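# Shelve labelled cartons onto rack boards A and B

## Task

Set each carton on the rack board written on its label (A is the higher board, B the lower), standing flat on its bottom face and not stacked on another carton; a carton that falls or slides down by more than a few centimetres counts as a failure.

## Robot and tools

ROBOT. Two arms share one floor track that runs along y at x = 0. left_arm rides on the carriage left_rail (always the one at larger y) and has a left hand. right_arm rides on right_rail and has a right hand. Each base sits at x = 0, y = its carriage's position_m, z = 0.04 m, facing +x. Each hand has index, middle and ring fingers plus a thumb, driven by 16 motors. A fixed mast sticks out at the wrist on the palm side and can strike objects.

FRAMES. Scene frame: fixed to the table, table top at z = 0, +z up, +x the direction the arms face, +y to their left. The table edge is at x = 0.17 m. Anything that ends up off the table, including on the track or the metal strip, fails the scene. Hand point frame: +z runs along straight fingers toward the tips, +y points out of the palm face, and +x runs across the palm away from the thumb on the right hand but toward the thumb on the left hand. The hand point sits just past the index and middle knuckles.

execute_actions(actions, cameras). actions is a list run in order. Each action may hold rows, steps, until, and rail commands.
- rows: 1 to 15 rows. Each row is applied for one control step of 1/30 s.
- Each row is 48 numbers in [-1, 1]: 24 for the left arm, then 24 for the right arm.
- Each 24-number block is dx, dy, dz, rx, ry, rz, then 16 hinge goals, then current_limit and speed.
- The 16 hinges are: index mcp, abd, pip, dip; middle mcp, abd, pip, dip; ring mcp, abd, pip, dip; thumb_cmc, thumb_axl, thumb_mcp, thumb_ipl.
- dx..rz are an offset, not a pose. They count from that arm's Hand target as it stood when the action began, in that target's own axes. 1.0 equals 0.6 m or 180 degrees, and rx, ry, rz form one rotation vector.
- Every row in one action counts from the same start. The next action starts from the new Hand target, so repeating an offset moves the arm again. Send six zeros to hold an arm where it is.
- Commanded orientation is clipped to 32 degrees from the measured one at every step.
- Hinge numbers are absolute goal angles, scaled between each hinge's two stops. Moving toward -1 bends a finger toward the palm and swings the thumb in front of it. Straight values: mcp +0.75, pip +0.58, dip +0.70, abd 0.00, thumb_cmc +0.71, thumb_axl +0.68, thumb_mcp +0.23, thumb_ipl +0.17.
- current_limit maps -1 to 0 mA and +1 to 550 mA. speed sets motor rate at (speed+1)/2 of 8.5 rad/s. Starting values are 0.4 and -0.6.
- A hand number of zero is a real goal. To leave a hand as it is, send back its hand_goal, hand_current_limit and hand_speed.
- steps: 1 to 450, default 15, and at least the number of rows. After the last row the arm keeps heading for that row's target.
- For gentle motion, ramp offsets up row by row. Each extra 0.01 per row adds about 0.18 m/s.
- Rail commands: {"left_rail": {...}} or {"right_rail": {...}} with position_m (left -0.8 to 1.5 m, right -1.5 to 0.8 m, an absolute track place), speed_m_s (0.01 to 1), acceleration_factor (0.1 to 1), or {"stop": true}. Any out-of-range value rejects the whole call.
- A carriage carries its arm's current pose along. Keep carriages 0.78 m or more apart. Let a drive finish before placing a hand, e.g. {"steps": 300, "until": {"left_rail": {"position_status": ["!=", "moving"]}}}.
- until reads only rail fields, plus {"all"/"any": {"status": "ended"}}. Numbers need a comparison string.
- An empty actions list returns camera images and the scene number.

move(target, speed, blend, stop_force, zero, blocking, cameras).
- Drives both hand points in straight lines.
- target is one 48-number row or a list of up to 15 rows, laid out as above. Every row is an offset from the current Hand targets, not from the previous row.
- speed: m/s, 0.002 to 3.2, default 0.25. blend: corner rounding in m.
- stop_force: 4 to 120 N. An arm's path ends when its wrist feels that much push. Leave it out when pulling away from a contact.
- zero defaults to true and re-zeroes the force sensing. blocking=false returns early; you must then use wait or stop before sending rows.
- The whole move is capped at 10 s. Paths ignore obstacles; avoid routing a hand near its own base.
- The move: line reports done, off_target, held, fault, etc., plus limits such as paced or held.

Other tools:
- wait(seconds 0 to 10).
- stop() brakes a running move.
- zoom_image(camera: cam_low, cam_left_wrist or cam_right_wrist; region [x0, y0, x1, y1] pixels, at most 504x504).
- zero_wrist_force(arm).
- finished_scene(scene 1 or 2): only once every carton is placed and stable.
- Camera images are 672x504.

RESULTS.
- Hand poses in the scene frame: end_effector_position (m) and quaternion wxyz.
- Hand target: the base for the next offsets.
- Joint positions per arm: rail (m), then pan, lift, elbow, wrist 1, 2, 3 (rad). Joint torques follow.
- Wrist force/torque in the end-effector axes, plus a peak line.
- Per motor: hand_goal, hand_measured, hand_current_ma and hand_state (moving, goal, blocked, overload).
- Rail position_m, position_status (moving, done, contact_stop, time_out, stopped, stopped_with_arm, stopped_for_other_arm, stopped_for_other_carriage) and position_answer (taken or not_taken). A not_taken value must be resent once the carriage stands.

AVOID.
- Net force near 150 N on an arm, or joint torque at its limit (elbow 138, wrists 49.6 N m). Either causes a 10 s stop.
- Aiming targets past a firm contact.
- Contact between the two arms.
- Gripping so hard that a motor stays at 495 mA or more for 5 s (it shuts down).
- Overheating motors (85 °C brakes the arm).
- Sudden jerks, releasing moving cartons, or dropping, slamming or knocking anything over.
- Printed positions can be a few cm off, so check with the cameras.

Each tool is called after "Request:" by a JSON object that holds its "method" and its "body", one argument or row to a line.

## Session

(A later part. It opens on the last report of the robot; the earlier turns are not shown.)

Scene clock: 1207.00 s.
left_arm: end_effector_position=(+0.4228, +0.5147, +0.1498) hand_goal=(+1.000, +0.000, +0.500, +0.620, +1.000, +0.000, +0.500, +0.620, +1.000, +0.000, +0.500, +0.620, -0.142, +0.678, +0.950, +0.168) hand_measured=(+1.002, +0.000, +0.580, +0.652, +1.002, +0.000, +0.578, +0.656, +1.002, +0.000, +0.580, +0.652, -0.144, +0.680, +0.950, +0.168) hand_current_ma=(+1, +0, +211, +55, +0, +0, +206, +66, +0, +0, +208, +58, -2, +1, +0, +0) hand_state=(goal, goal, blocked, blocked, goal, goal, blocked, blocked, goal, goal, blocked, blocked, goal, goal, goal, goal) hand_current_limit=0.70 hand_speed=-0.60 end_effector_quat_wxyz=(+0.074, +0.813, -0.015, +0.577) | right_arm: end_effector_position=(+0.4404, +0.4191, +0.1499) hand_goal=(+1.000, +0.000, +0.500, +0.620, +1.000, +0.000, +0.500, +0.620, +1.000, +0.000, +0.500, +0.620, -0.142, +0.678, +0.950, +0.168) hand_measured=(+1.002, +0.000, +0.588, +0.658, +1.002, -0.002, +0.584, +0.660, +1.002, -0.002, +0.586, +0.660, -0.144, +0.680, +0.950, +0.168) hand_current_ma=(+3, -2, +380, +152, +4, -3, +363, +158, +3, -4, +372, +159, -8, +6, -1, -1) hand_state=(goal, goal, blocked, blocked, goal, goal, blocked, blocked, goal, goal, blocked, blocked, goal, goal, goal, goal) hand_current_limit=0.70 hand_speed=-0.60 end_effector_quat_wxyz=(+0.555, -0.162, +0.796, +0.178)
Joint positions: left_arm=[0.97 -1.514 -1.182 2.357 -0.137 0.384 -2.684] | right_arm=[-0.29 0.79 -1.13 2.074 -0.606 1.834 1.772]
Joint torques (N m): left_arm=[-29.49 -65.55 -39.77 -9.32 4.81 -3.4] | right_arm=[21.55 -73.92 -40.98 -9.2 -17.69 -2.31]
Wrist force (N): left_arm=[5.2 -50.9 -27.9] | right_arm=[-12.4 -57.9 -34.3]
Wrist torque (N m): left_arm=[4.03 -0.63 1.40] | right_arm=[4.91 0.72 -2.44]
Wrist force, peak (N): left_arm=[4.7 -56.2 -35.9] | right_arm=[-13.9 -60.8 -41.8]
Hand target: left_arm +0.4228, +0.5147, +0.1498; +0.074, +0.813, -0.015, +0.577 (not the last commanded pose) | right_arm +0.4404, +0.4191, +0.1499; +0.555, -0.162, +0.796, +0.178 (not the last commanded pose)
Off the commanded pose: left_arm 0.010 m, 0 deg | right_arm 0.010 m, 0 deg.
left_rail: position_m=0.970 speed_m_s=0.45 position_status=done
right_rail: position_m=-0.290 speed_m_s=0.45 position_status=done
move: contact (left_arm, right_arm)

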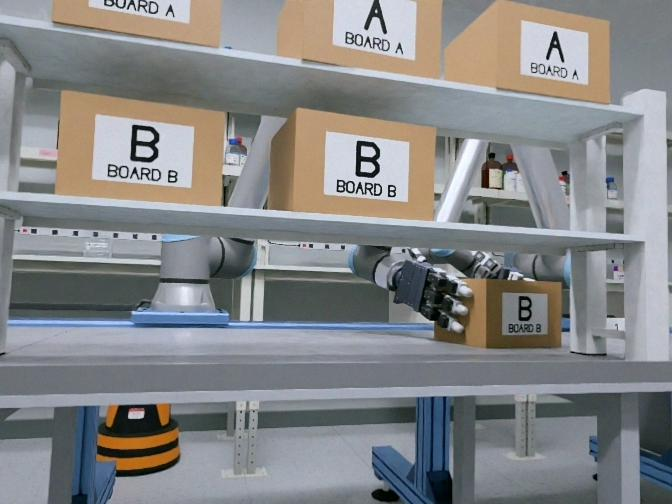

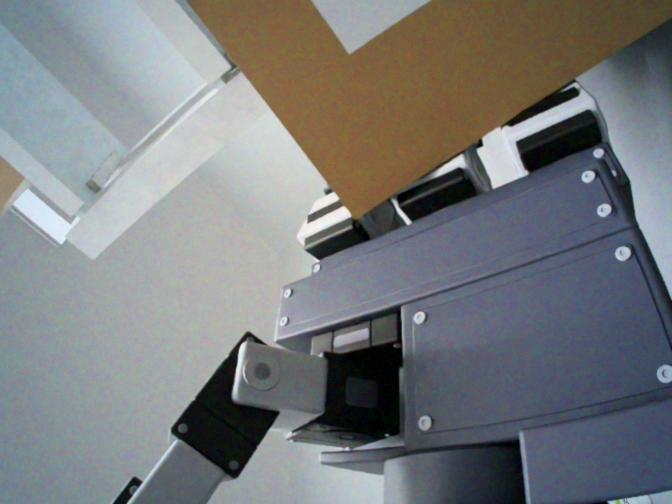

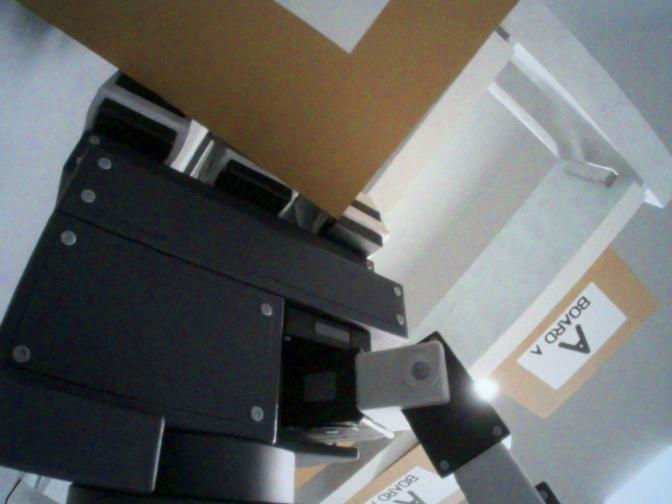

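Request:
{"method": "move", "body": {
  "target": [0.0313,0.0035,-0.0108,0,0,0,1,0,0.5,0.62,1,0,0.5,0.62,1,0,0.5,0.62,-0.143,0.678,0.95,0.168,0.7,-0.6,-0.0313,0.0035,-0.0108,0,0,0,1,0,0.5,0.62,1,0,0.5,0.62,1,0,0.5,0.62,-0.143,0.678,0.95,0.168,0.7,-0.6],
  "speed": 0.02,
  "cameras": ["all"]
}}

Scene clock: 1210.53 s.
left_arm: end_effector_position=(+0.4227, +0.5147, +0.1696) hand_goal=(+1.000, +0.000, +0.500, +0.620, +1.000, +0.000, +0.500, +0.620, +1.000, +0.000, +0.500, +0.620, -0.142, +0.678, +0.950, +0.168) hand_measured=(+1.002, -0.008, +0.580, +0.652, +1.002, -0.010, +0.578, +0.656, +1.002, -0.010, +0.580, +0.652, -0.144, +0.680, +0.950, +0.168) hand_current_ma=(+1, -7, +211, +59, +0, -8, +206, +67, +0, -8, +208, +59, -2, +1, +0, +0) hand_state=(goal, goal, blocked, blocked, goal, goal, blocked, blocked, goal, goal, blocked, blocked, goal, goal, goal, goal) hand_current_limit=0.70 hand_speed=-0.60 end_effector_quat_wxyz=(+0.074, +0.813, -0.015, +0.577) | right_arm: end_effector_position=(+0.4404, +0.4191, +0.1697) hand_goal=(+1.000, +0.000, +0.500, +0.620, +1.000, +0.000, +0.500, +0.620, +1.000, +0.000, +0.500, +0.620, -0.142, +0.678, +0.950, +0.168) hand_measured=(+1.002, -0.010, +0.588, +0.660, +1.002, -0.010, +0.584, +0.660, +1.002, -0.010, +0.586, +0.660, -0.144, +0.680, +0.950, +0.168) hand_current_ma=(+3, -29, +380, +164, +4, -32, +363, +160, +3, -33, +372, +159, -8, +6, -1, -1) hand_state=(goal, goal, blocked, blocked, goal, goal, blocked, blocked, goal, goal, blocked, blocked, goal, goal, goal, goal) hand_current_limit=0.70 hand_speed=-0.60 end_effector_quat_wxyz=(+0.555, -0.162, +0.796, +0.178)
Joint positions: left_arm=[0.97 -1.514 -1.224 2.353 -0.092 0.384 -2.684] | right_arm=[-0.29 0.79 -1.159 2.068 -0.57 1.834 1.772]
Joint torques (N m): left_arm=[-30.66 -73.56 -59.23 -1.23 0.35 -3.57] | right_arm=[52 -90.78 -60.13 -7.79 -11.39 -0.36]
Wrist force (N): left_arm=[-8.1 -51.5 -13.4] | right_arm=[8.9 -53.1 -12.6]
Wrist torque (N m): left_arm=[2.80 -0.96 0.50] | right_arm=[3.17 0.76 -0.54]
Wrist force, peak (N): left_arm=[4.6 -51.5 -27.8] | right_arm=[-11.8 -58.3 -34.2]
Hand target: left_arm +0.4227, +0.5147, +0.1698; +0.074, +0.813, -0.015, +0.577 | right_arm +0.4404, +0.4191, +0.1699; +0.555, -0.162, +0.796, +0.178
Off the commanded pose: left_arm 0.000 m, 0 deg | right_arm 0.000 m, 0 deg.
left_rail: position_m=0.970 speed_m_s=0.45 position_status=done
right_rail: position_m=-0.290 speed_m_s=0.45 position_status=done
move: done

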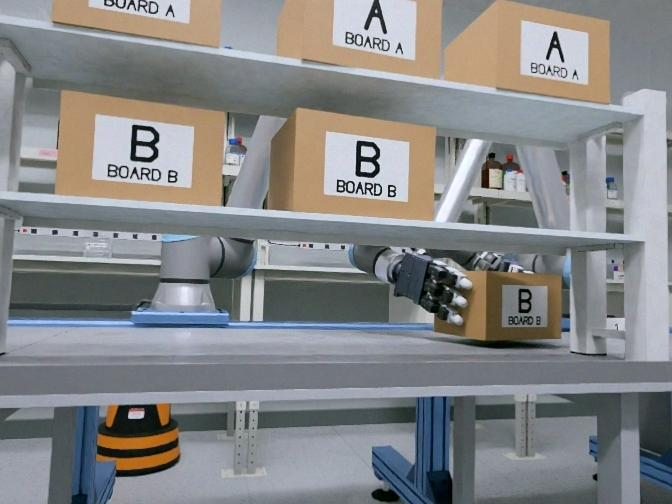

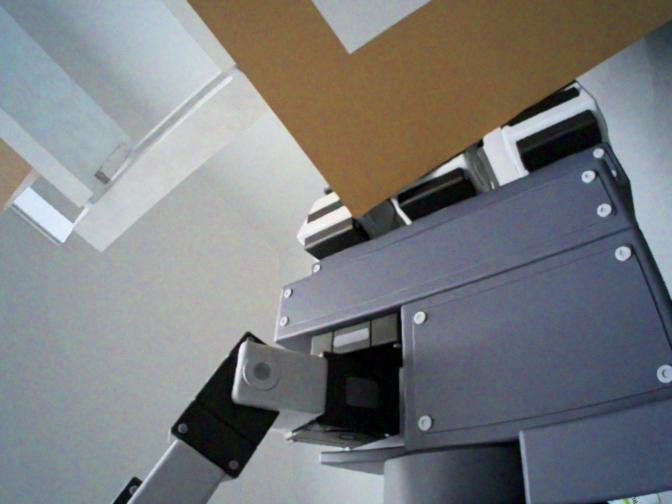

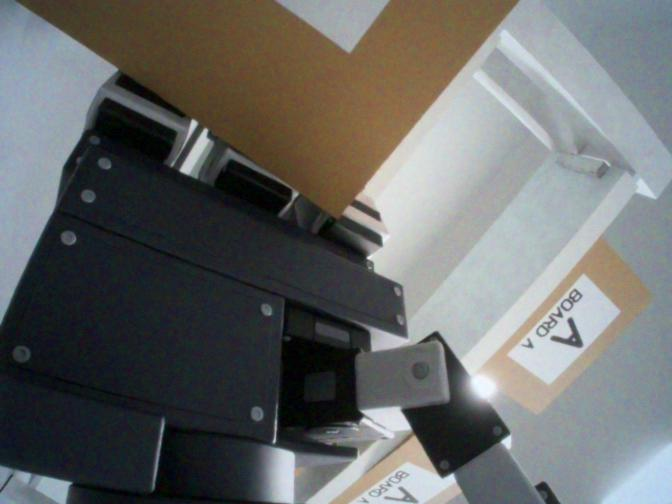

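Request:
{"method": "move", "body": {
  "target": [0.36852,0.04145,-0.12757,0,0,0,1,0,0.5,0.62,1,0,0.5,0.62,1,0,0.5,0.62,-0.143,0.678,0.95,0.168,0.7,-0.6,-0.36852,0.04145,-0.12757,0,0,0,1,0,0.5,0.62,1,0,0.5,0.62,1,0,0.5,0.62,-0.143,0.678,0.95,0.168,0.7,-0.6],
  "speed": 0.05,
  "cameras": ["all"]
}}

Scene clock: 1233.30 s.
left_arm: end_effector_position=(+0.4220, +0.5141, +0.4049) hand_goal=(+1.000, +0.000, +0.500, +0.620, +1.000, +0.000, +0.500, +0.620, +1.000, +0.000, +0.500, +0.620, -0.142, +0.678, +0.950, +0.168) hand_measured=(+1.002, -0.008, +0.580, +0.654, +1.002, -0.010, +0.578, +0.656, +1.002, -0.010, +0.580, +0.652, -0.144, +0.680, +0.950, +0.168) hand_current_ma=(+1, -7, +211, +61, +0, -8, +206, +69, +0, -8, +211, +59, -2, +1, +0, +0) hand_state=(goal, goal, blocked, blocked, goal, goal, blocked, blocked, goal, goal, blocked, blocked, goal, goal, goal, goal) hand_current_limit=0.70 hand_speed=-0.60 end_effector_quat_wxyz=(+0.074, +0.813, -0.015, +0.577) | right_arm: end_effector_position=(+0.4391, +0.4189, +0.4050) hand_goal=(+1.000, +0.000, +0.500, +0.620, +1.000, +0.000, +0.500, +0.620, +1.000, +0.000, +0.500, +0.620, -0.142, +0.678, +0.950, +0.168) hand_measured=(+1.002, -0.010, +0.588, +0.662, +1.002, -0.010, +0.584, +0.660, +1.002, -0.012, +0.586, +0.660, -0.144, +0.680, +0.950, +0.168) hand_current_ma=(+3, -30, +384, +168, +4, -33, +365, +163, +3, -33, +372, +159, -8, +6, -1, -1) hand_state=(goal, goal, blocked, blocked, goal, goal, blocked, blocked, goal, goal, blocked, blocked, goal, goal, goal, goal) hand_current_limit=0.70 hand_speed=-0.60 end_effector_quat_wxyz=(+0.555, -0.162, +0.796, +0.178)
Joint positions: left_arm=[0.97 -1.516 -1.607 2.197 0.452 0.383 -2.689] | right_arm=[-0.29 0.792 -1.428 1.901 -0.135 1.835 1.772]
Joint torques (N m): left_arm=[-39.93 -35.38 -76.9 -4.44 1.25 -3.2] | right_arm=[67.8 -71.12 -73.01 -9.66 -16.19 3.53]
Wrist force (N): left_arm=[-8.5 -70.6 -19.9] | right_arm=[8.8 -73.0 -19.5]
Wrist torque (N m): left_arm=[3.25 -1.22 1.16] | right_arm=[3.68 0.87 -1.06]
Wrist force, peak (N): left_arm=[-7.8 -71.2 -20.5] | right_arm=[8.8 -73.5 -19.5]
Hand target: left_arm +0.4220, +0.5141, +0.4051; +0.074, +0.813, -0.015, +0.577 | right_arm +0.4391, +0.4189, +0.4052; +0.555, -0.162, +0.796, +0.178
Off the commanded pose: left_arm 0.000 m, 0 deg | right_arm 0.000 m, 0 deg.
left_rail: position_m=0.970 speed_m_s=0.45 position_status=done
right_rail: position_m=-0.290 speed_m_s=0.45 position_status=done
move: done

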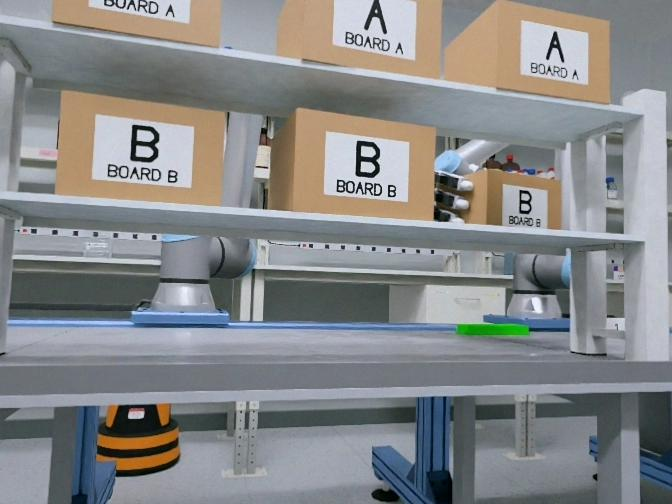

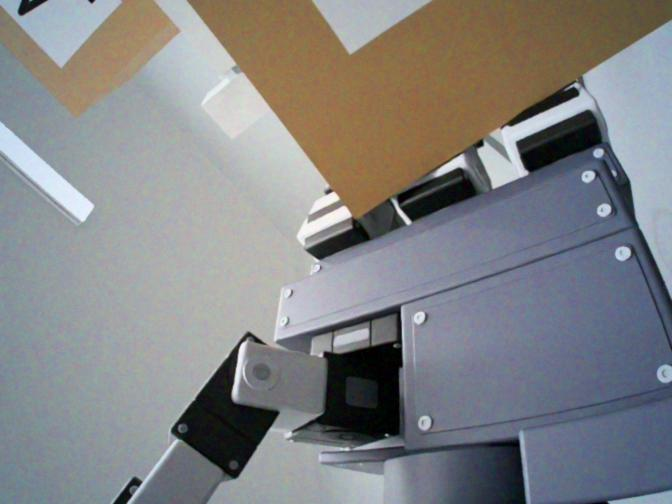

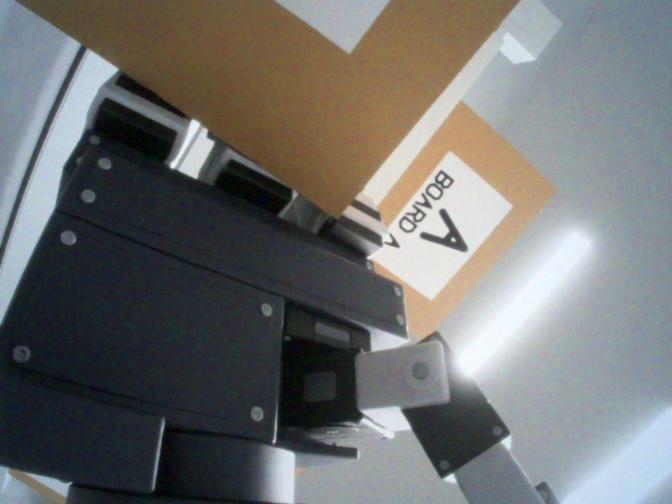

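Request:
{"method": "move", "body": {
  "target": [
    [-0.00435,0.09853,0.01945,-0.02741,-0.00308,0.00949,1,0,0.5,0.62,1,0,0.5,0.62,1,0,0.5,0.62,-0.143,0.678,0.95,0.168,0.7,-0.6,0.00938,-0.0861,-0.05512,0.02741,-0.00308,0.00949,1,0,0.5,0.62,1,0,0.5,0.62,1,0,0.5,0.62,-0.143,0.678,0.95,0.168,0.7,-0.6],
    [-0.00837,0.19745,0.04,-0.05481,-0.00616,0.01897,1,0,0.5,0.62,1,0,0.5,0.62,1,0,0.5,0.62,-0.143,0.678,0.95,0.168,0.7,-0.6,0.0184,-0.17197,-0.10903,0.05481,-0.00616,0.01897,1,0,0.5,0.62,1,0,0.5,0.62,1,0,0.5,0.62,-0.143,0.678,0.95,0.168,0.7,-0.6]
  ],
  "speed": 0.04,
  "blend": [0.003,0],
  "cameras": ["all"]
}}

Scene clock: 1248.47 s.
left_arm: end_effector_position=(+0.4298, +0.3935, +0.4048) hand_goal=(+1.000, +0.000, +0.500, +0.620, +1.000, +0.000, +0.500, +0.620, +1.000, +0.000, +0.500, +0.620, -0.142, +0.678, +0.950, +0.168) hand_measured=(+1.000, -0.008, +0.580, +0.654, +1.000, -0.010, +0.578, +0.656, +1.000, -0.010, +0.580, +0.652, -0.144, +0.680, +0.950, +0.168) hand_current_ma=(+0, -7, +211, +61, +0, -8, +206, +70, +0, -8, +209, +59, -2, +1, +0, +0) hand_state=(goal, goal, blocked, blocked, goal, goal, blocked, blocked, goal, goal, blocked, blocked, goal, goal, goal, goal) hand_current_limit=0.70 hand_speed=-0.60 end_effector_quat_wxyz=(+0.126, +0.809, -0.089, +0.568) | right_arm: end_effector_position=(+0.4285, +0.2969, +0.4050) hand_goal=(+1.000, +0.000, +0.500, +0.620, +1.000, +0.000, +0.500, +0.620, +1.000, +0.000, +0.500, +0.620, -0.142, +0.678, +0.950, +0.168) hand_measured=(+1.002, -0.012, +0.592, +0.664, +1.002, -0.012, +0.588, +0.662, +1.002, -0.012, +0.592, +0.660, -0.144, +0.680, +0.950, +0.168) hand_current_ma=(+3, -34, +400, +177, +4, -37, +387, +167, +3, -37, +398, +159, -8, +6, -1, -1) hand_state=(goal, goal, blocked, blocked, goal, goal, blocked, blocked, goal, goal, blocked, blocked, goal, goal, goal, goal) hand_current_limit=0.70 hand_speed=-0.60 end_effector_quat_wxyz=(+0.569, -0.089, +0.808, +0.127)
Joint positions: left_arm=[0.97 -1.452 -1.534 2.055 0.147 0.549 -2.272] | right_arm=[-0.29 0.723 -1.589 2.075 -0.135 1.943 1.814]
Joint torques (N m): left_arm=[-21.03 -11.29 -78.52 -16.27 13.26 4.76] | right_arm=[24.56 -61.06 -62.38 -10.88 -15.96 3.51]
Wrist force (N): left_arm=[-6.9 -67.4 -23.9] | right_arm=[9.5 -72.6 -13.4]
Wrist torque (N m): left_arm=[2.35 -1.08 1.00] | right_arm=[3.64 0.96 -1.17]
Wrist force, peak (N): left_arm=[-9.1 -75.8 -21.7] | right_arm=[8.3 -78.1 -20.6]
Hand target: left_arm +0.4298, +0.3933, +0.4048; +0.126, +0.809, -0.090, +0.568 | right_arm +0.4285, +0.2967, +0.4050; +0.569, -0.088, +0.808, +0.127
Off the commanded pose: left_arm 0.000 m, 0 deg | right_arm 0.000 m, 0 deg.
left_rail: position_m=0.970 speed_m_s=0.45 position_status=done
right_rail: position_m=-0.290 speed_m_s=0.45 position_status=done
move: done

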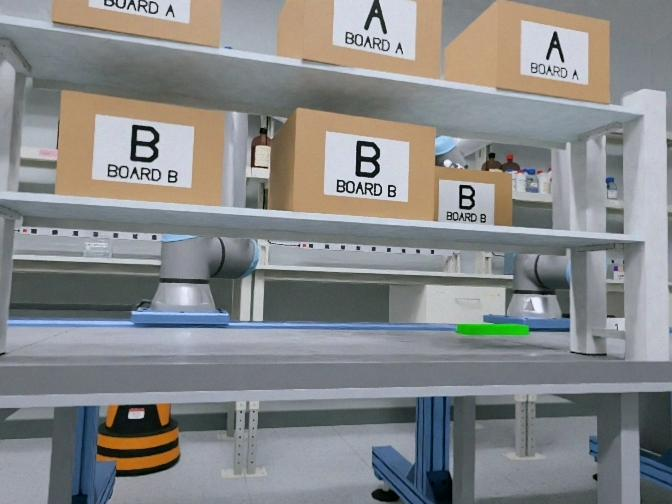

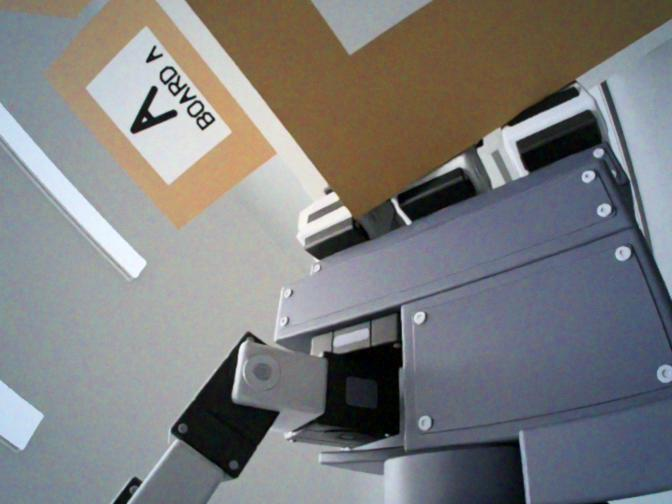

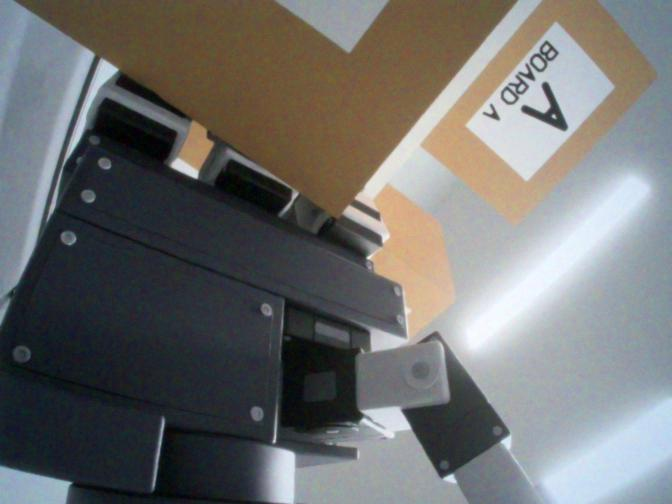

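Request:
{"method": "move", "body": {
  "target": [0.1392,-0.11818,0.36374,0,0,0,1,0,0.5,0.62,1,0,0.5,0.62,1,0,0.5,0.62,-0.143,0.678,0.95,0.168,0.7,-0.6,-0.13994,-0.11881,0.36567,0,0,0,1,0,0.5,0.62,1,0,0.5,0.62,1,0,0.5,0.62,-0.143,0.678,0.95,0.168,0.7,-0.6],
  "speed": 0.045,
  "stop_force": 22,
  "cameras": ["all"]
}}

Scene clock: 1264.47 s.
left_arm: end_effector_position=(+0.6740, +0.3940, +0.4055) hand_goal=(+1.000, +0.000, +0.500, +0.620, +1.000, +0.000, +0.500, +0.620, +1.000, +0.000, +0.500, +0.620, -0.142, +0.678, +0.950, +0.168) hand_measured=(+1.000, -0.020, +0.580, +0.654, +1.000, -0.022, +0.578, +0.656, +1.000, -0.022, +0.580, +0.652, -0.144, +0.680, +0.950, +0.168) hand_current_ma=(+0, -24, +208, +61, +0, -29, +202, +70, +0, -26, +206, +59, -2, +1, +0, +0) hand_state=(goal, blocked, blocked, blocked, goal, blocked, blocked, blocked, goal, blocked, blocked, blocked, goal, goal, goal, goal) hand_current_limit=0.70 hand_speed=-0.60 end_effector_quat_wxyz=(+0.126, +0.809, -0.090, +0.568) | right_arm: end_effector_position=(+0.6740, +0.2959, +0.4064) hand_goal=(+1.000, +0.000, +0.500, +0.620, +1.000, +0.000, +0.500, +0.620, +1.000, +0.000, +0.500, +0.620, -0.142, +0.678, +0.950, +0.168) hand_measured=(+1.000, -0.022, +0.590, +0.664, +1.002, -0.028, +0.588, +0.662, +1.000, -0.030, +0.592, +0.660, -0.144, +0.680, +0.950, +0.168) hand_current_ma=(+2, -73, +390, +178, +3, -95, +387, +168, +3, -103, +400, +159, -8, +6, -1, -1) hand_state=(goal, blocked, blocked, blocked, goal, blocked, blocked, blocked, goal, blocked, blocked, blocked, goal, goal, goal, goal) hand_current_limit=0.70 hand_speed=-0.60 end_effector_quat_wxyz=(+0.569, -0.088, +0.808, +0.127)
Joint positions: left_arm=[0.97 -1.009 -1.339 1.796 -0.043 0.934 -1.935] | right_arm=[-0.29 0.464 -1.346 1.798 -0.123 1.698 1.725]
Joint torques (N m): left_arm=[-8.58 -43.11 -59.07 -9.4 8.89 4.58] | right_arm=[2.96 -51.85 -60.42 -4.01 -8.92 -2.35]
Wrist force (N): left_arm=[-6.5 -25.7 -3.0] | right_arm=[11.3 -25.6 -5.8]
Wrist torque (N m): left_arm=[1.78 -0.61 -0.31] | right_arm=[1.94 0.52 0.12]
Wrist force, peak (N): left_arm=[-7.1 -67.7 -24.7] | right_arm=[9.6 -72.7 -13.1]
Hand target: left_arm +0.6740, +0.3940, +0.4055; +0.126, +0.809, -0.090, +0.568 | right_arm +0.6740, +0.2959, +0.4064; +0.569, -0.088, +0.808, +0.127
Off the commanded pose: left_arm 0.000 m, 0 deg | right_arm 0.000 m, 0 deg.
left_rail: position_m=0.970 speed_m_s=0.45 position_status=done
right_rail: position_m=-0.290 speed_m_s=0.45 position_status=done
move: done

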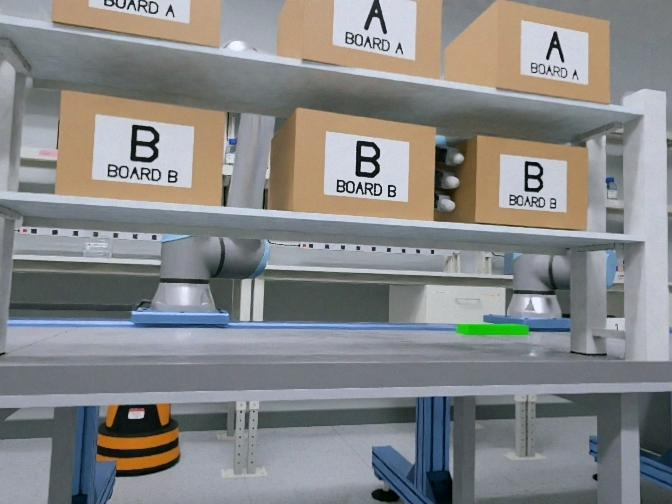

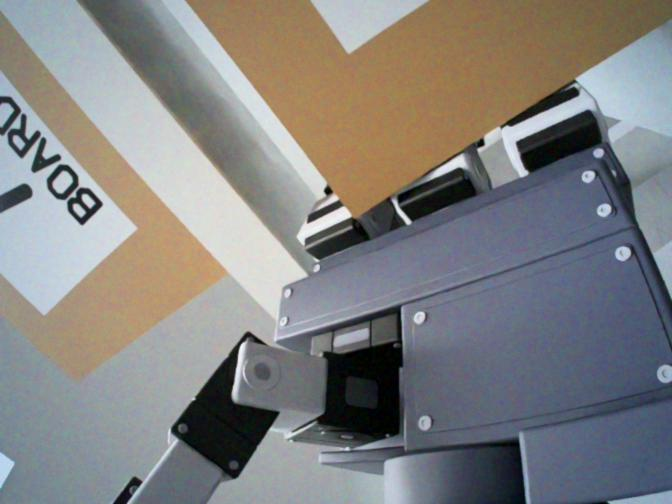

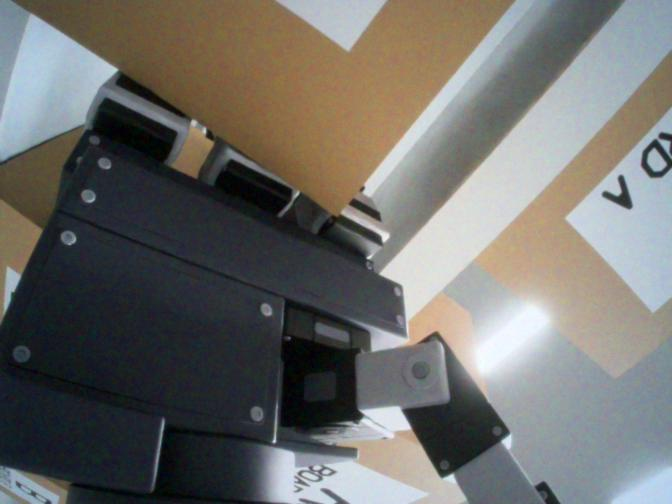

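Request:
{"method": "move", "body": {
  "target": [-0.0313,-0.0035,0.0108,0,0,0,1,0,0.5,0.62,1,0,0.5,0.62,1,0,0.5,0.62,-0.143,0.678,0.95,0.168,0.7,-0.6,0.0313,-0.0035,0.0108,0,0,0,1,0,0.5,0.62,1,0,0.5,0.62,1,0,0.5,0.62,-0.143,0.678,0.95,0.168,0.7,-0.6],
  "speed": 0.015,
  "stop_force": 8,
  "cameras": ["all"]
}}

Scene clock: 1269.40 s.
left_arm: end_effector_position=(+0.6740, +0.3940, +0.3941) hand_goal=(+1.000, +0.000, +0.500, +0.620, +1.000, +0.000, +0.500, +0.620, +1.000, +0.000, +0.500, +0.620, -0.142, +0.678, +0.950, +0.168) hand_measured=(+1.000, -0.016, +0.580, +0.654, +1.000, -0.018, +0.578, +0.656, +1.000, -0.016, +0.580, +0.652, -0.144, +0.680, +0.950, +0.168) hand_current_ma=(+0, -16, +208, +61, +0, -20, +202, +70, +0, -18, +206, +59, -2, +1, +0, +0) hand_state=(goal, goal, blocked, blocked, goal, goal, blocked, blocked, goal, goal, blocked, blocked, goal, goal, goal, goal) hand_current_limit=0.70 hand_speed=-0.60 end_effector_quat_wxyz=(+0.126, +0.809, -0.090, +0.568) | right_arm: end_effector_position=(+0.6740, +0.2959, +0.3946) hand_goal=(+1.000, +0.000, +0.500, +0.620, +1.000, +0.000, +0.500, +0.620, +1.000, +0.000, +0.500, +0.620, -0.142, +0.678, +0.950, +0.168) hand_measured=(+1.000, -0.020, +0.590, +0.664, +1.002, -0.028, +0.588, +0.662, +1.000, -0.030, +0.592, +0.660, -0.144, +0.680, +0.950, +0.168) hand_current_ma=(+2, -67, +390, +176, +3, -90, +387, +168, +3, -98, +400, +159, -8, +6, -1, -1) hand_state=(goal, blocked, blocked, blocked, goal, blocked, blocked, blocked, goal, blocked, blocked, blocked, goal, goal, goal, goal) hand_current_limit=0.70 hand_speed=-0.60 end_effector_quat_wxyz=(+0.569, -0.088, +0.808, +0.127)
Joint positions: left_arm=[0.97 -1.009 -1.33 1.807 -0.063 0.934 -1.935] | right_arm=[-0.29 0.464 -1.337 1.809 -0.144 1.698 1.725]
Joint torques (N m): left_arm=[-10.78 -78.97 -57.79 -2.71 8.72 4.02] | right_arm=[7.49 -80.02 -56.16 -3.1 -9.05 -2.19]
Wrist force (N): left_arm=[-5.5 -25.2 -1.8] | right_arm=[6.1 -26.4 -9.3]
Wrist torque (N m): left_arm=[1.72 -0.23 -0.07] | right_arm=[2.24 0.17 -0.30]
Wrist force, peak (N): left_arm=[5.0 -25.1 -13.7] | right_arm=[-3.3 -29.6 -23.4]
Hand target: left_arm +0.6740, +0.3940, +0.3941; +0.126, +0.809, -0.090, +0.568 (not the last commanded pose) | right_arm +0.6740, +0.2959, +0.3946; +0.569, -0.088, +0.808, +0.127 (not the last commanded pose)
Off the commanded pose: left_arm 0.009 m, 0 deg | right_arm 0.008 m, 0 deg.
left_rail: position_m=0.970 speed_m_s=0.45 position_status=done
right_rail: position_m=-0.290 speed_m_s=0.45 position_status=done
move: contact (left_arm, right_arm)

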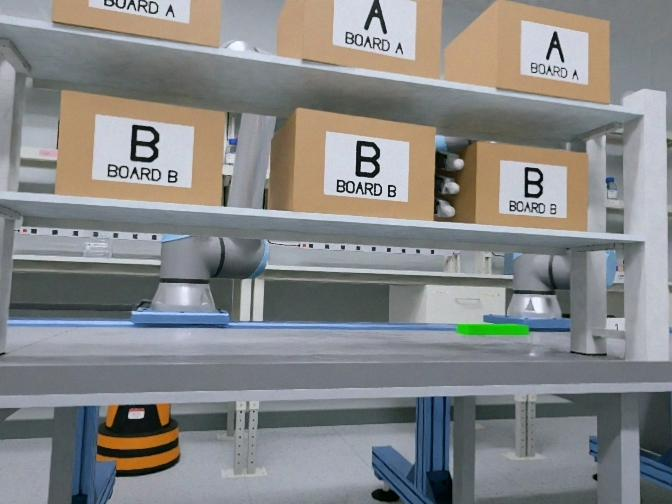

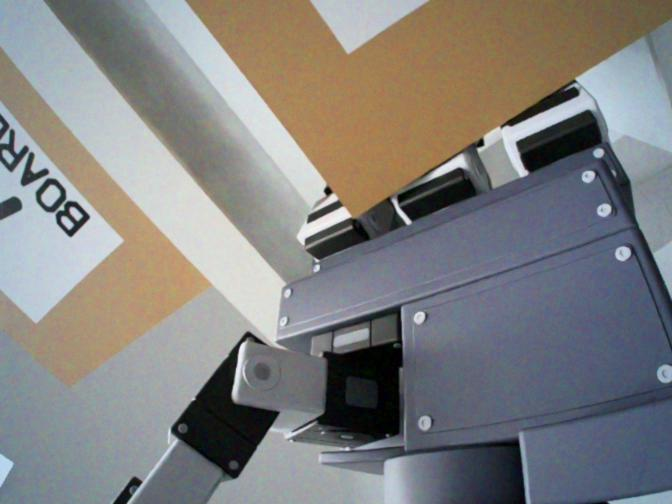

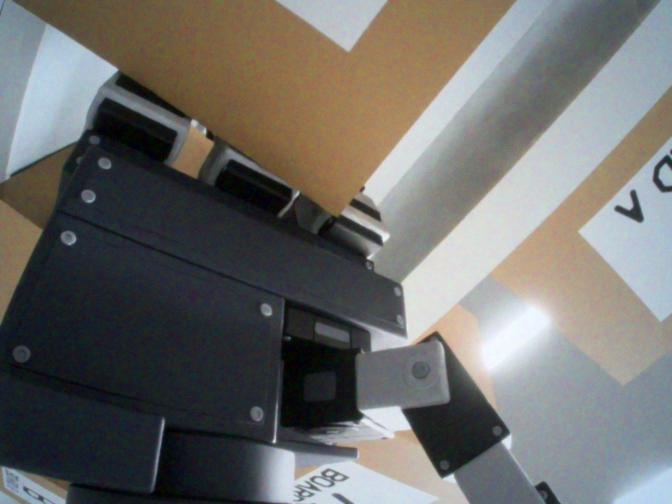

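Request:
{"method": "move", "body": {
  "target": [-0.00939,-0.00105,0.00325,0,0,0,1,0,0.5,0.62,1,0,0.5,0.62,1,0,0.5,0.62,-0.143,0.678,0.95,0.168,0.7,-0.6,0.00939,-0.00105,0.00325,0,0,0,1,0,0.5,0.62,1,0,0.5,0.62,1,0,0.5,0.62,-0.143,0.678,0.95,0.168,0.7,-0.6],
  "speed": 0.01,
  "stop_force": 18,
  "cameras": ["cam_low"]
}}

Scene clock: 1273.20 s.
left_arm: end_effector_position=(+0.6741, +0.3940, +0.3933) hand_goal=(+1.000, +0.000, +0.500, +0.620, +1.000, +0.000, +0.500, +0.620, +1.000, +0.000, +0.500, +0.620, -0.142, +0.678, +0.950, +0.168) hand_measured=(+1.000, -0.008, +0.580, +0.654, +1.000, -0.012, +0.578, +0.656, +1.000, -0.010, +0.580, +0.652, -0.144, +0.680, +0.950, +0.168) hand_current_ma=(+0, -7, +208, +61, +0, -10, +202, +70, +0, -8, +206, +59, -2, +1, +0, +0) hand_state=(goal, goal, blocked, blocked, goal, goal, blocked, blocked, goal, goal, blocked, blocked, goal, goal, goal, goal) hand_current_limit=0.70 hand_speed=-0.60 end_effector_quat_wxyz=(+0.126, +0.808, -0.089, +0.568) | right_arm: end_effector_position=(+0.6740, +0.2959, +0.3915) hand_goal=(+1.000, +0.000, +0.500, +0.620, +1.000, +0.000, +0.500, +0.620, +1.000, +0.000, +0.500, +0.620, -0.142, +0.678, +0.950, +0.168) hand_measured=(+1.000, +0.006, +0.590, +0.664, +1.002, +0.000, +0.588, +0.662, +1.000, -0.002, +0.592, +0.660, -0.144, +0.680, +0.950, +0.168) hand_current_ma=(+2, +14, +390, +176, +3, +0, +387, +168, +3, -4, +400, +159, -8, +6, -1, -1) hand_state=(goal, goal, blocked, blocked, goal, goal, blocked, blocked, goal, goal, blocked, blocked, goal, goal, goal, goal) hand_current_limit=0.70 hand_speed=-0.60 end_effector_quat_wxyz=(+0.569, -0.088, +0.808, +0.127)
Joint positions: left_arm=[0.97 -1.009 -1.33 1.808 -0.065 0.934 -1.935] | right_arm=[-0.29 0.464 -1.335 1.812 -0.15 1.698 1.725]
Joint torques (N m): left_arm=[-15.34 -74.56 -56.28 -3.39 8.56 3.35] | right_arm=[12.21 -75.4 -52.15 -1.48 -9.38 -2.14]
Wrist force (N): left_arm=[-2.2 -27.0 -10.8] | right_arm=[-0.2 -28.6 -9.5]
Wrist torque (N m): left_arm=[2.46 -0.23 0.23] | right_arm=[2.24 -0.12 -0.82]
Wrist force, peak (N): left_arm=[8.6 -28.2 -19.7] | right_arm=[-9.0 -30.3 -21.8]
Hand target: left_arm +0.6741, +0.3940, +0.3933; +0.126, +0.808, -0.089, +0.568 (not the last commanded pose) | right_arm +0.6740, +0.2959, +0.3915; +0.569, -0.088, +0.808, +0.127 (not the last commanded pose)
Off the commanded pose: left_arm 0.005 m, 0 deg | right_arm 0.003 m, 0 deg.
left_rail: position_m=0.970 speed_m_s=0.45 position_status=done
right_rail: position_m=-0.290 speed_m_s=0.45 position_status=done
move: contact (left_arm, right_arm)
Images, in order (width x height): cam_low 672x504.

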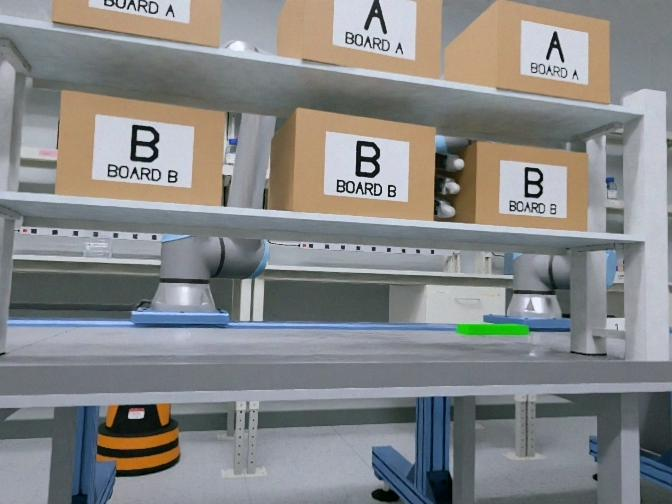

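Request:
{"method": "move", "body": {
  "target": [0,-0.0396,-0.0129,0,0,0,1,0,0.5,0.62,1,0,0.5,0.62,1,0,0.5,0.62,-0.143,0.678,0.95,0.168,0.7,-0.6,0,-0.0396,-0.0129,0,0,0,1,0,0.5,0.62,1,0,0.5,0.62,1,0,0.5,0.62,-0.143,0.678,0.95,0.168,0.7,-0.6],
  "speed": 0.03,
  "cameras": ["all"]
}}

Scene clock: 1276.20 s.
left_arm: end_effector_position=(+0.6740, +0.4187, +0.3933) hand_goal=(+1.000, +0.000, +0.500, +0.620, +1.000, +0.000, +0.500, +0.620, +1.000, +0.000, +0.500, +0.620, -0.142, +0.678, +0.950, +0.168) hand_measured=(+1.000, -0.010, +0.502, +0.622, +1.000, -0.012, +0.502, +0.624, +1.000, -0.012, +0.502, +0.622, -0.144, +0.680, +0.950, +0.168) hand_current_ma=(+0, -9, +1, +1, +0, -12, +2, +2, +0, -11, +2, +2, -2, +1, +0, +0) hand_state=(goal, goal, goal, goal, goal, goal, goal, goal, goal, goal, goal, goal, goal, goal, goal, goal) hand_current_limit=0.70 hand_speed=-0.60 end_effector_quat_wxyz=(+0.126, +0.808, -0.089, +0.568) | right_arm: end_effector_position=(+0.6739, +0.2712, +0.3915) hand_goal=(+1.000, +0.000, +0.500, +0.620, +1.000, +0.000, +0.500, +0.620, +1.000, +0.000, +0.500, +0.620, -0.142, +0.678, +0.950, +0.168) hand_measured=(+1.000, -0.002, +0.502, +0.622, +1.000, -0.002, +0.502, +0.622, +1.000, -0.004, +0.504, +0.624, -0.144, +0.680, +0.950, +0.168) hand_current_ma=(+0, -3, +9, +9, +0, -5, +7, +8, +0, -9, +9, +10, -8, +6, -1, -1) hand_state=(goal, goal, goal, goal, goal, goal, goal, goal, goal, goal, goal, goal, goal, goal, goal, goal) hand_current_limit=0.70 hand_speed=-0.60 end_effector_quat_wxyz=(+0.569, -0.088, +0.808, +0.127)
Joint positions: left_arm=[0.97 -0.987 -1.356 1.841 -0.078 0.954 -1.924] | right_arm=[-0.29 0.427 -1.36 1.845 -0.158 1.663 1.713]
Joint torques (N m): left_arm=[11.52 -70.61 -27.49 -3.26 2.79 4.29] | right_arm=[-18.16 -74.72 -31.16 -3.33 -1.66 -2.42]
Wrist force (N): left_arm=[0.5 0.4 1.7] | right_arm=[1.7 1.2 0.6]
Wrist torque (N m): left_arm=[0.09 0.07 -0.17] | right_arm=[0.28 -0.29 0.15]
Wrist force, peak (N): left_arm=[-2.4 -27.6 -11.0] | right_arm=[-0.1 -28.9 -9.4]
Hand target: left_arm +0.6740, +0.4190, +0.3933; +0.126, +0.808, -0.089, +0.568 | right_arm +0.6739, +0.2709, +0.3915; +0.569, -0.088, +0.808, +0.127
Off the commanded pose: left_arm 0.000 m, 0 deg | right_arm 0.000 m, 0 deg.
left_rail: position_m=0.970 speed_m_s=0.45 position_status=done
right_rail: position_m=-0.290 speed_m_s=0.45 position_status=done
move: done

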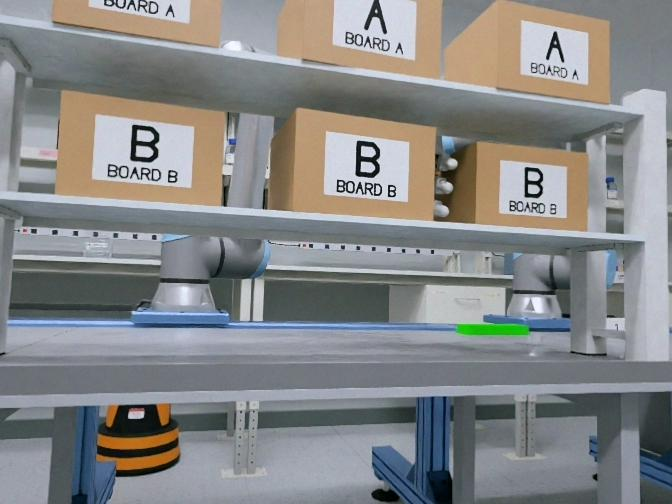

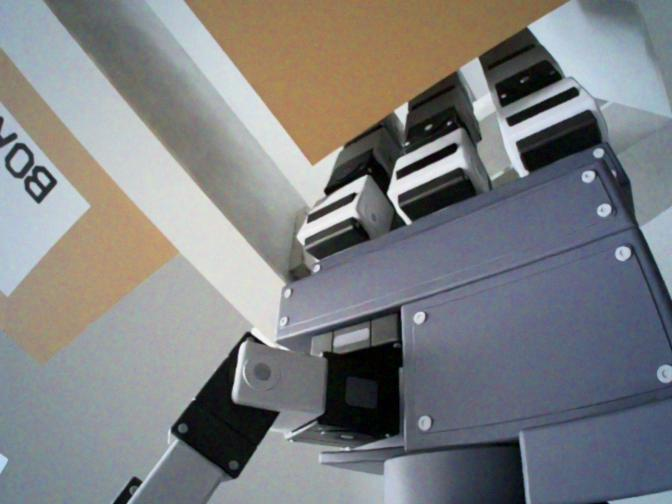

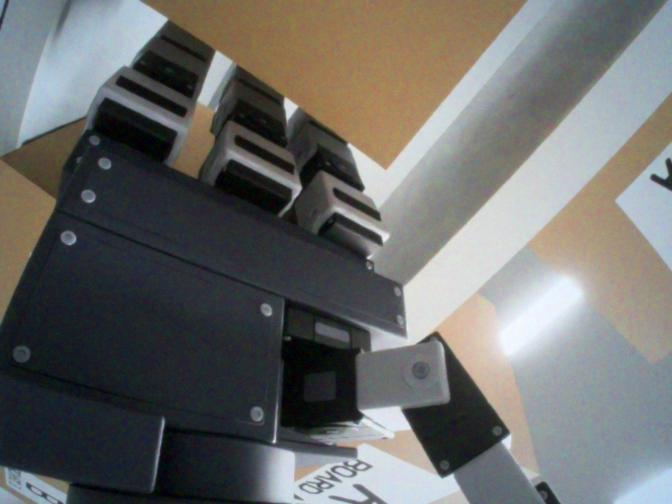

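Request:
{"method": "move", "body": {
  "target": [-0.1337,0.1135,-0.3493,0,0,0,1,0,0.5,0.62,1,0,0.5,0.62,1,0,0.5,0.62,-0.143,0.678,0.95,0.168,0.7,-0.6,0.1334,0.1133,-0.3487,0,0,0,1,0,0.5,0.62,1,0,0.5,0.62,1,0,0.5,0.62,-0.143,0.678,0.95,0.168,0.7,-0.6],
  "speed": 0.1,
  "cameras": ["all"]
}}

Request:
{"method": "zoom_image", "body": {
  "camera": "cam_low",
  "region": [420, 120, 650, 260]
}}

Scene clock: 1282.43 s.
left_arm: end_effector_position=(+0.4396, +0.4183, +0.3926) hand_goal=(+1.000, +0.000, +0.500, +0.620, +1.000, +0.000, +0.500, +0.620, +1.000, +0.000, +0.500, +0.620, -0.142, +0.678, +0.950, +0.168) hand_measured=(+1.000, -0.010, +0.502, +0.622, +1.000, -0.012, +0.502, +0.624, +1.000, -0.012, +0.502, +0.622, -0.144, +0.680, +0.950, +0.168) hand_current_ma=(+0, -9, +1, +1, +0, -12, +2, +2, +0, -11, +2, +2, -2, +1, +0, +0) hand_state=(goal, goal, goal, goal, goal, goal, goal, goal, goal, goal, goal, goal, goal, goal, goal, goal) hand_current_limit=0.70 hand_speed=-0.60 end_effector_quat_wxyz=(+0.126, +0.808, -0.089, +0.568) | right_arm: end_effector_position=(+0.4400, +0.2717, +0.3901) hand_goal=(+1.000, +0.000, +0.500, +0.620, +1.000, +0.000, +0.500, +0.620, +1.000, +0.000, +0.500, +0.620, -0.142, +0.678, +0.950, +0.168) hand_measured=(+1.000, -0.002, +0.502, +0.622, +1.000, -0.002, +0.502, +0.622, +1.000, -0.004, +0.502, +0.624, -0.144, +0.680, +0.950, +0.168) hand_current_ma=(+0, -3, +9, +9, +0, -5, +7, +8, +0, -9, +9, +10, -8, +6, -1, -1) hand_state=(goal, goal, goal, goal, goal, goal, goal, goal, goal, goal, goal, goal, goal, goal, goal, goal) hand_current_limit=0.70 hand_speed=-0.60 end_effector_quat_wxyz=(+0.569, -0.088, +0.808, +0.127)
Joint positions: left_arm=[0.97 -1.422 -1.558 2.1 0.096 0.573 -2.237] | right_arm=[-0.29 0.664 -1.606 2.121 -0.172 1.887 1.792]
Joint torques (N m): left_arm=[-10.2 -54.19 -24.17 5.64 -3.29 -3.69] | right_arm=[18.81 -55.72 -31.16 1.3 3.09 3.2]
Wrist force (N): left_arm=[0.5 0.1 1.7] | right_arm=[1.0 1.5 1.1]
Wrist torque (N m): left_arm=[0.04 0.06 0.02] | right_arm=[0.27 -0.26 -0.02]
Wrist force, peak (N): left_arm=[0.2 0.0 2.4] | right_arm=[1.8 1.6 0.4]
Hand target: left_arm +0.4395, +0.4183, +0.3926; +0.126, +0.808, -0.089, +0.568 | right_arm +0.4399, +0.2717, +0.3901; +0.569, -0.088, +0.808, +0.127
Off the commanded pose: left_arm 0.000 m, 0 deg | right_arm 0.000 m, 0 deg.
left_rail: position_m=0.970 speed_m_s=0.45 position_status=done
right_rail: position_m=-0.290 speed_m_s=0.45 position_status=done
move: done

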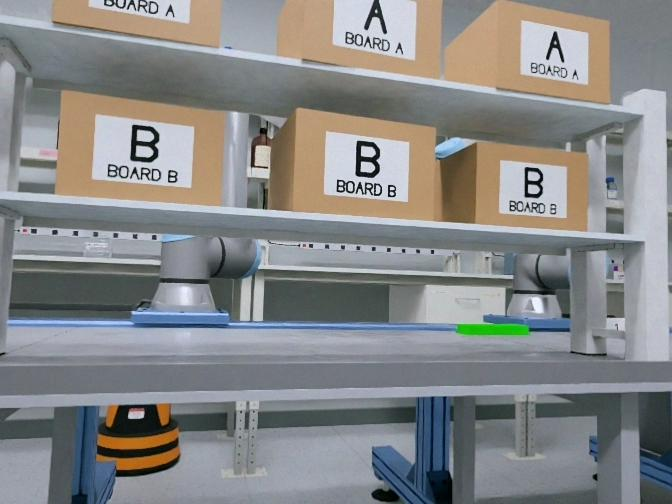

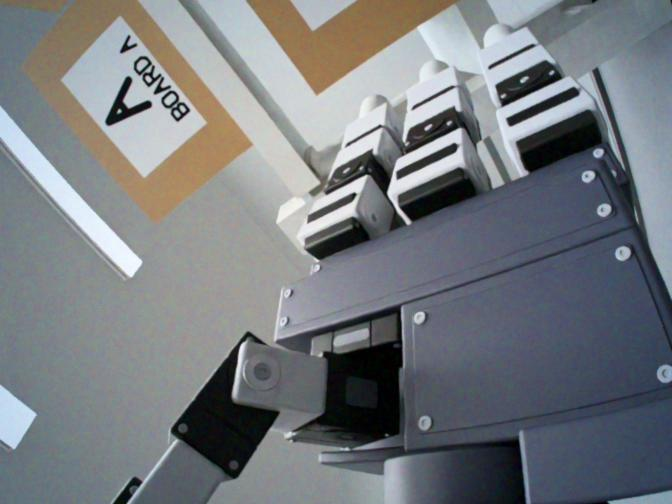

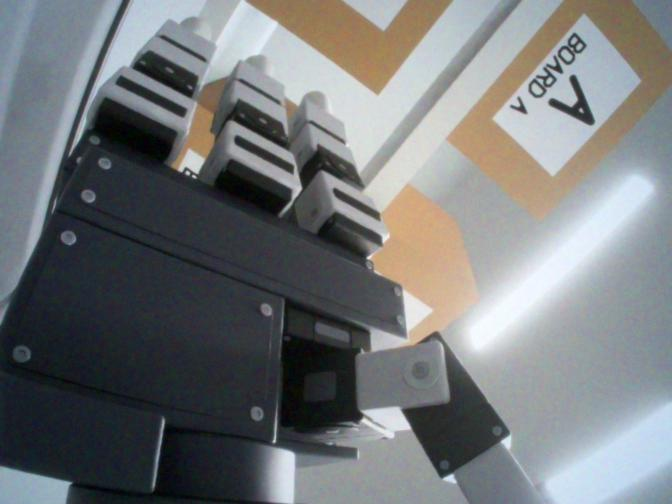

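Scaled by 2.191.

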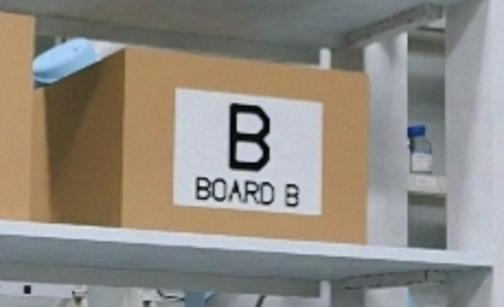

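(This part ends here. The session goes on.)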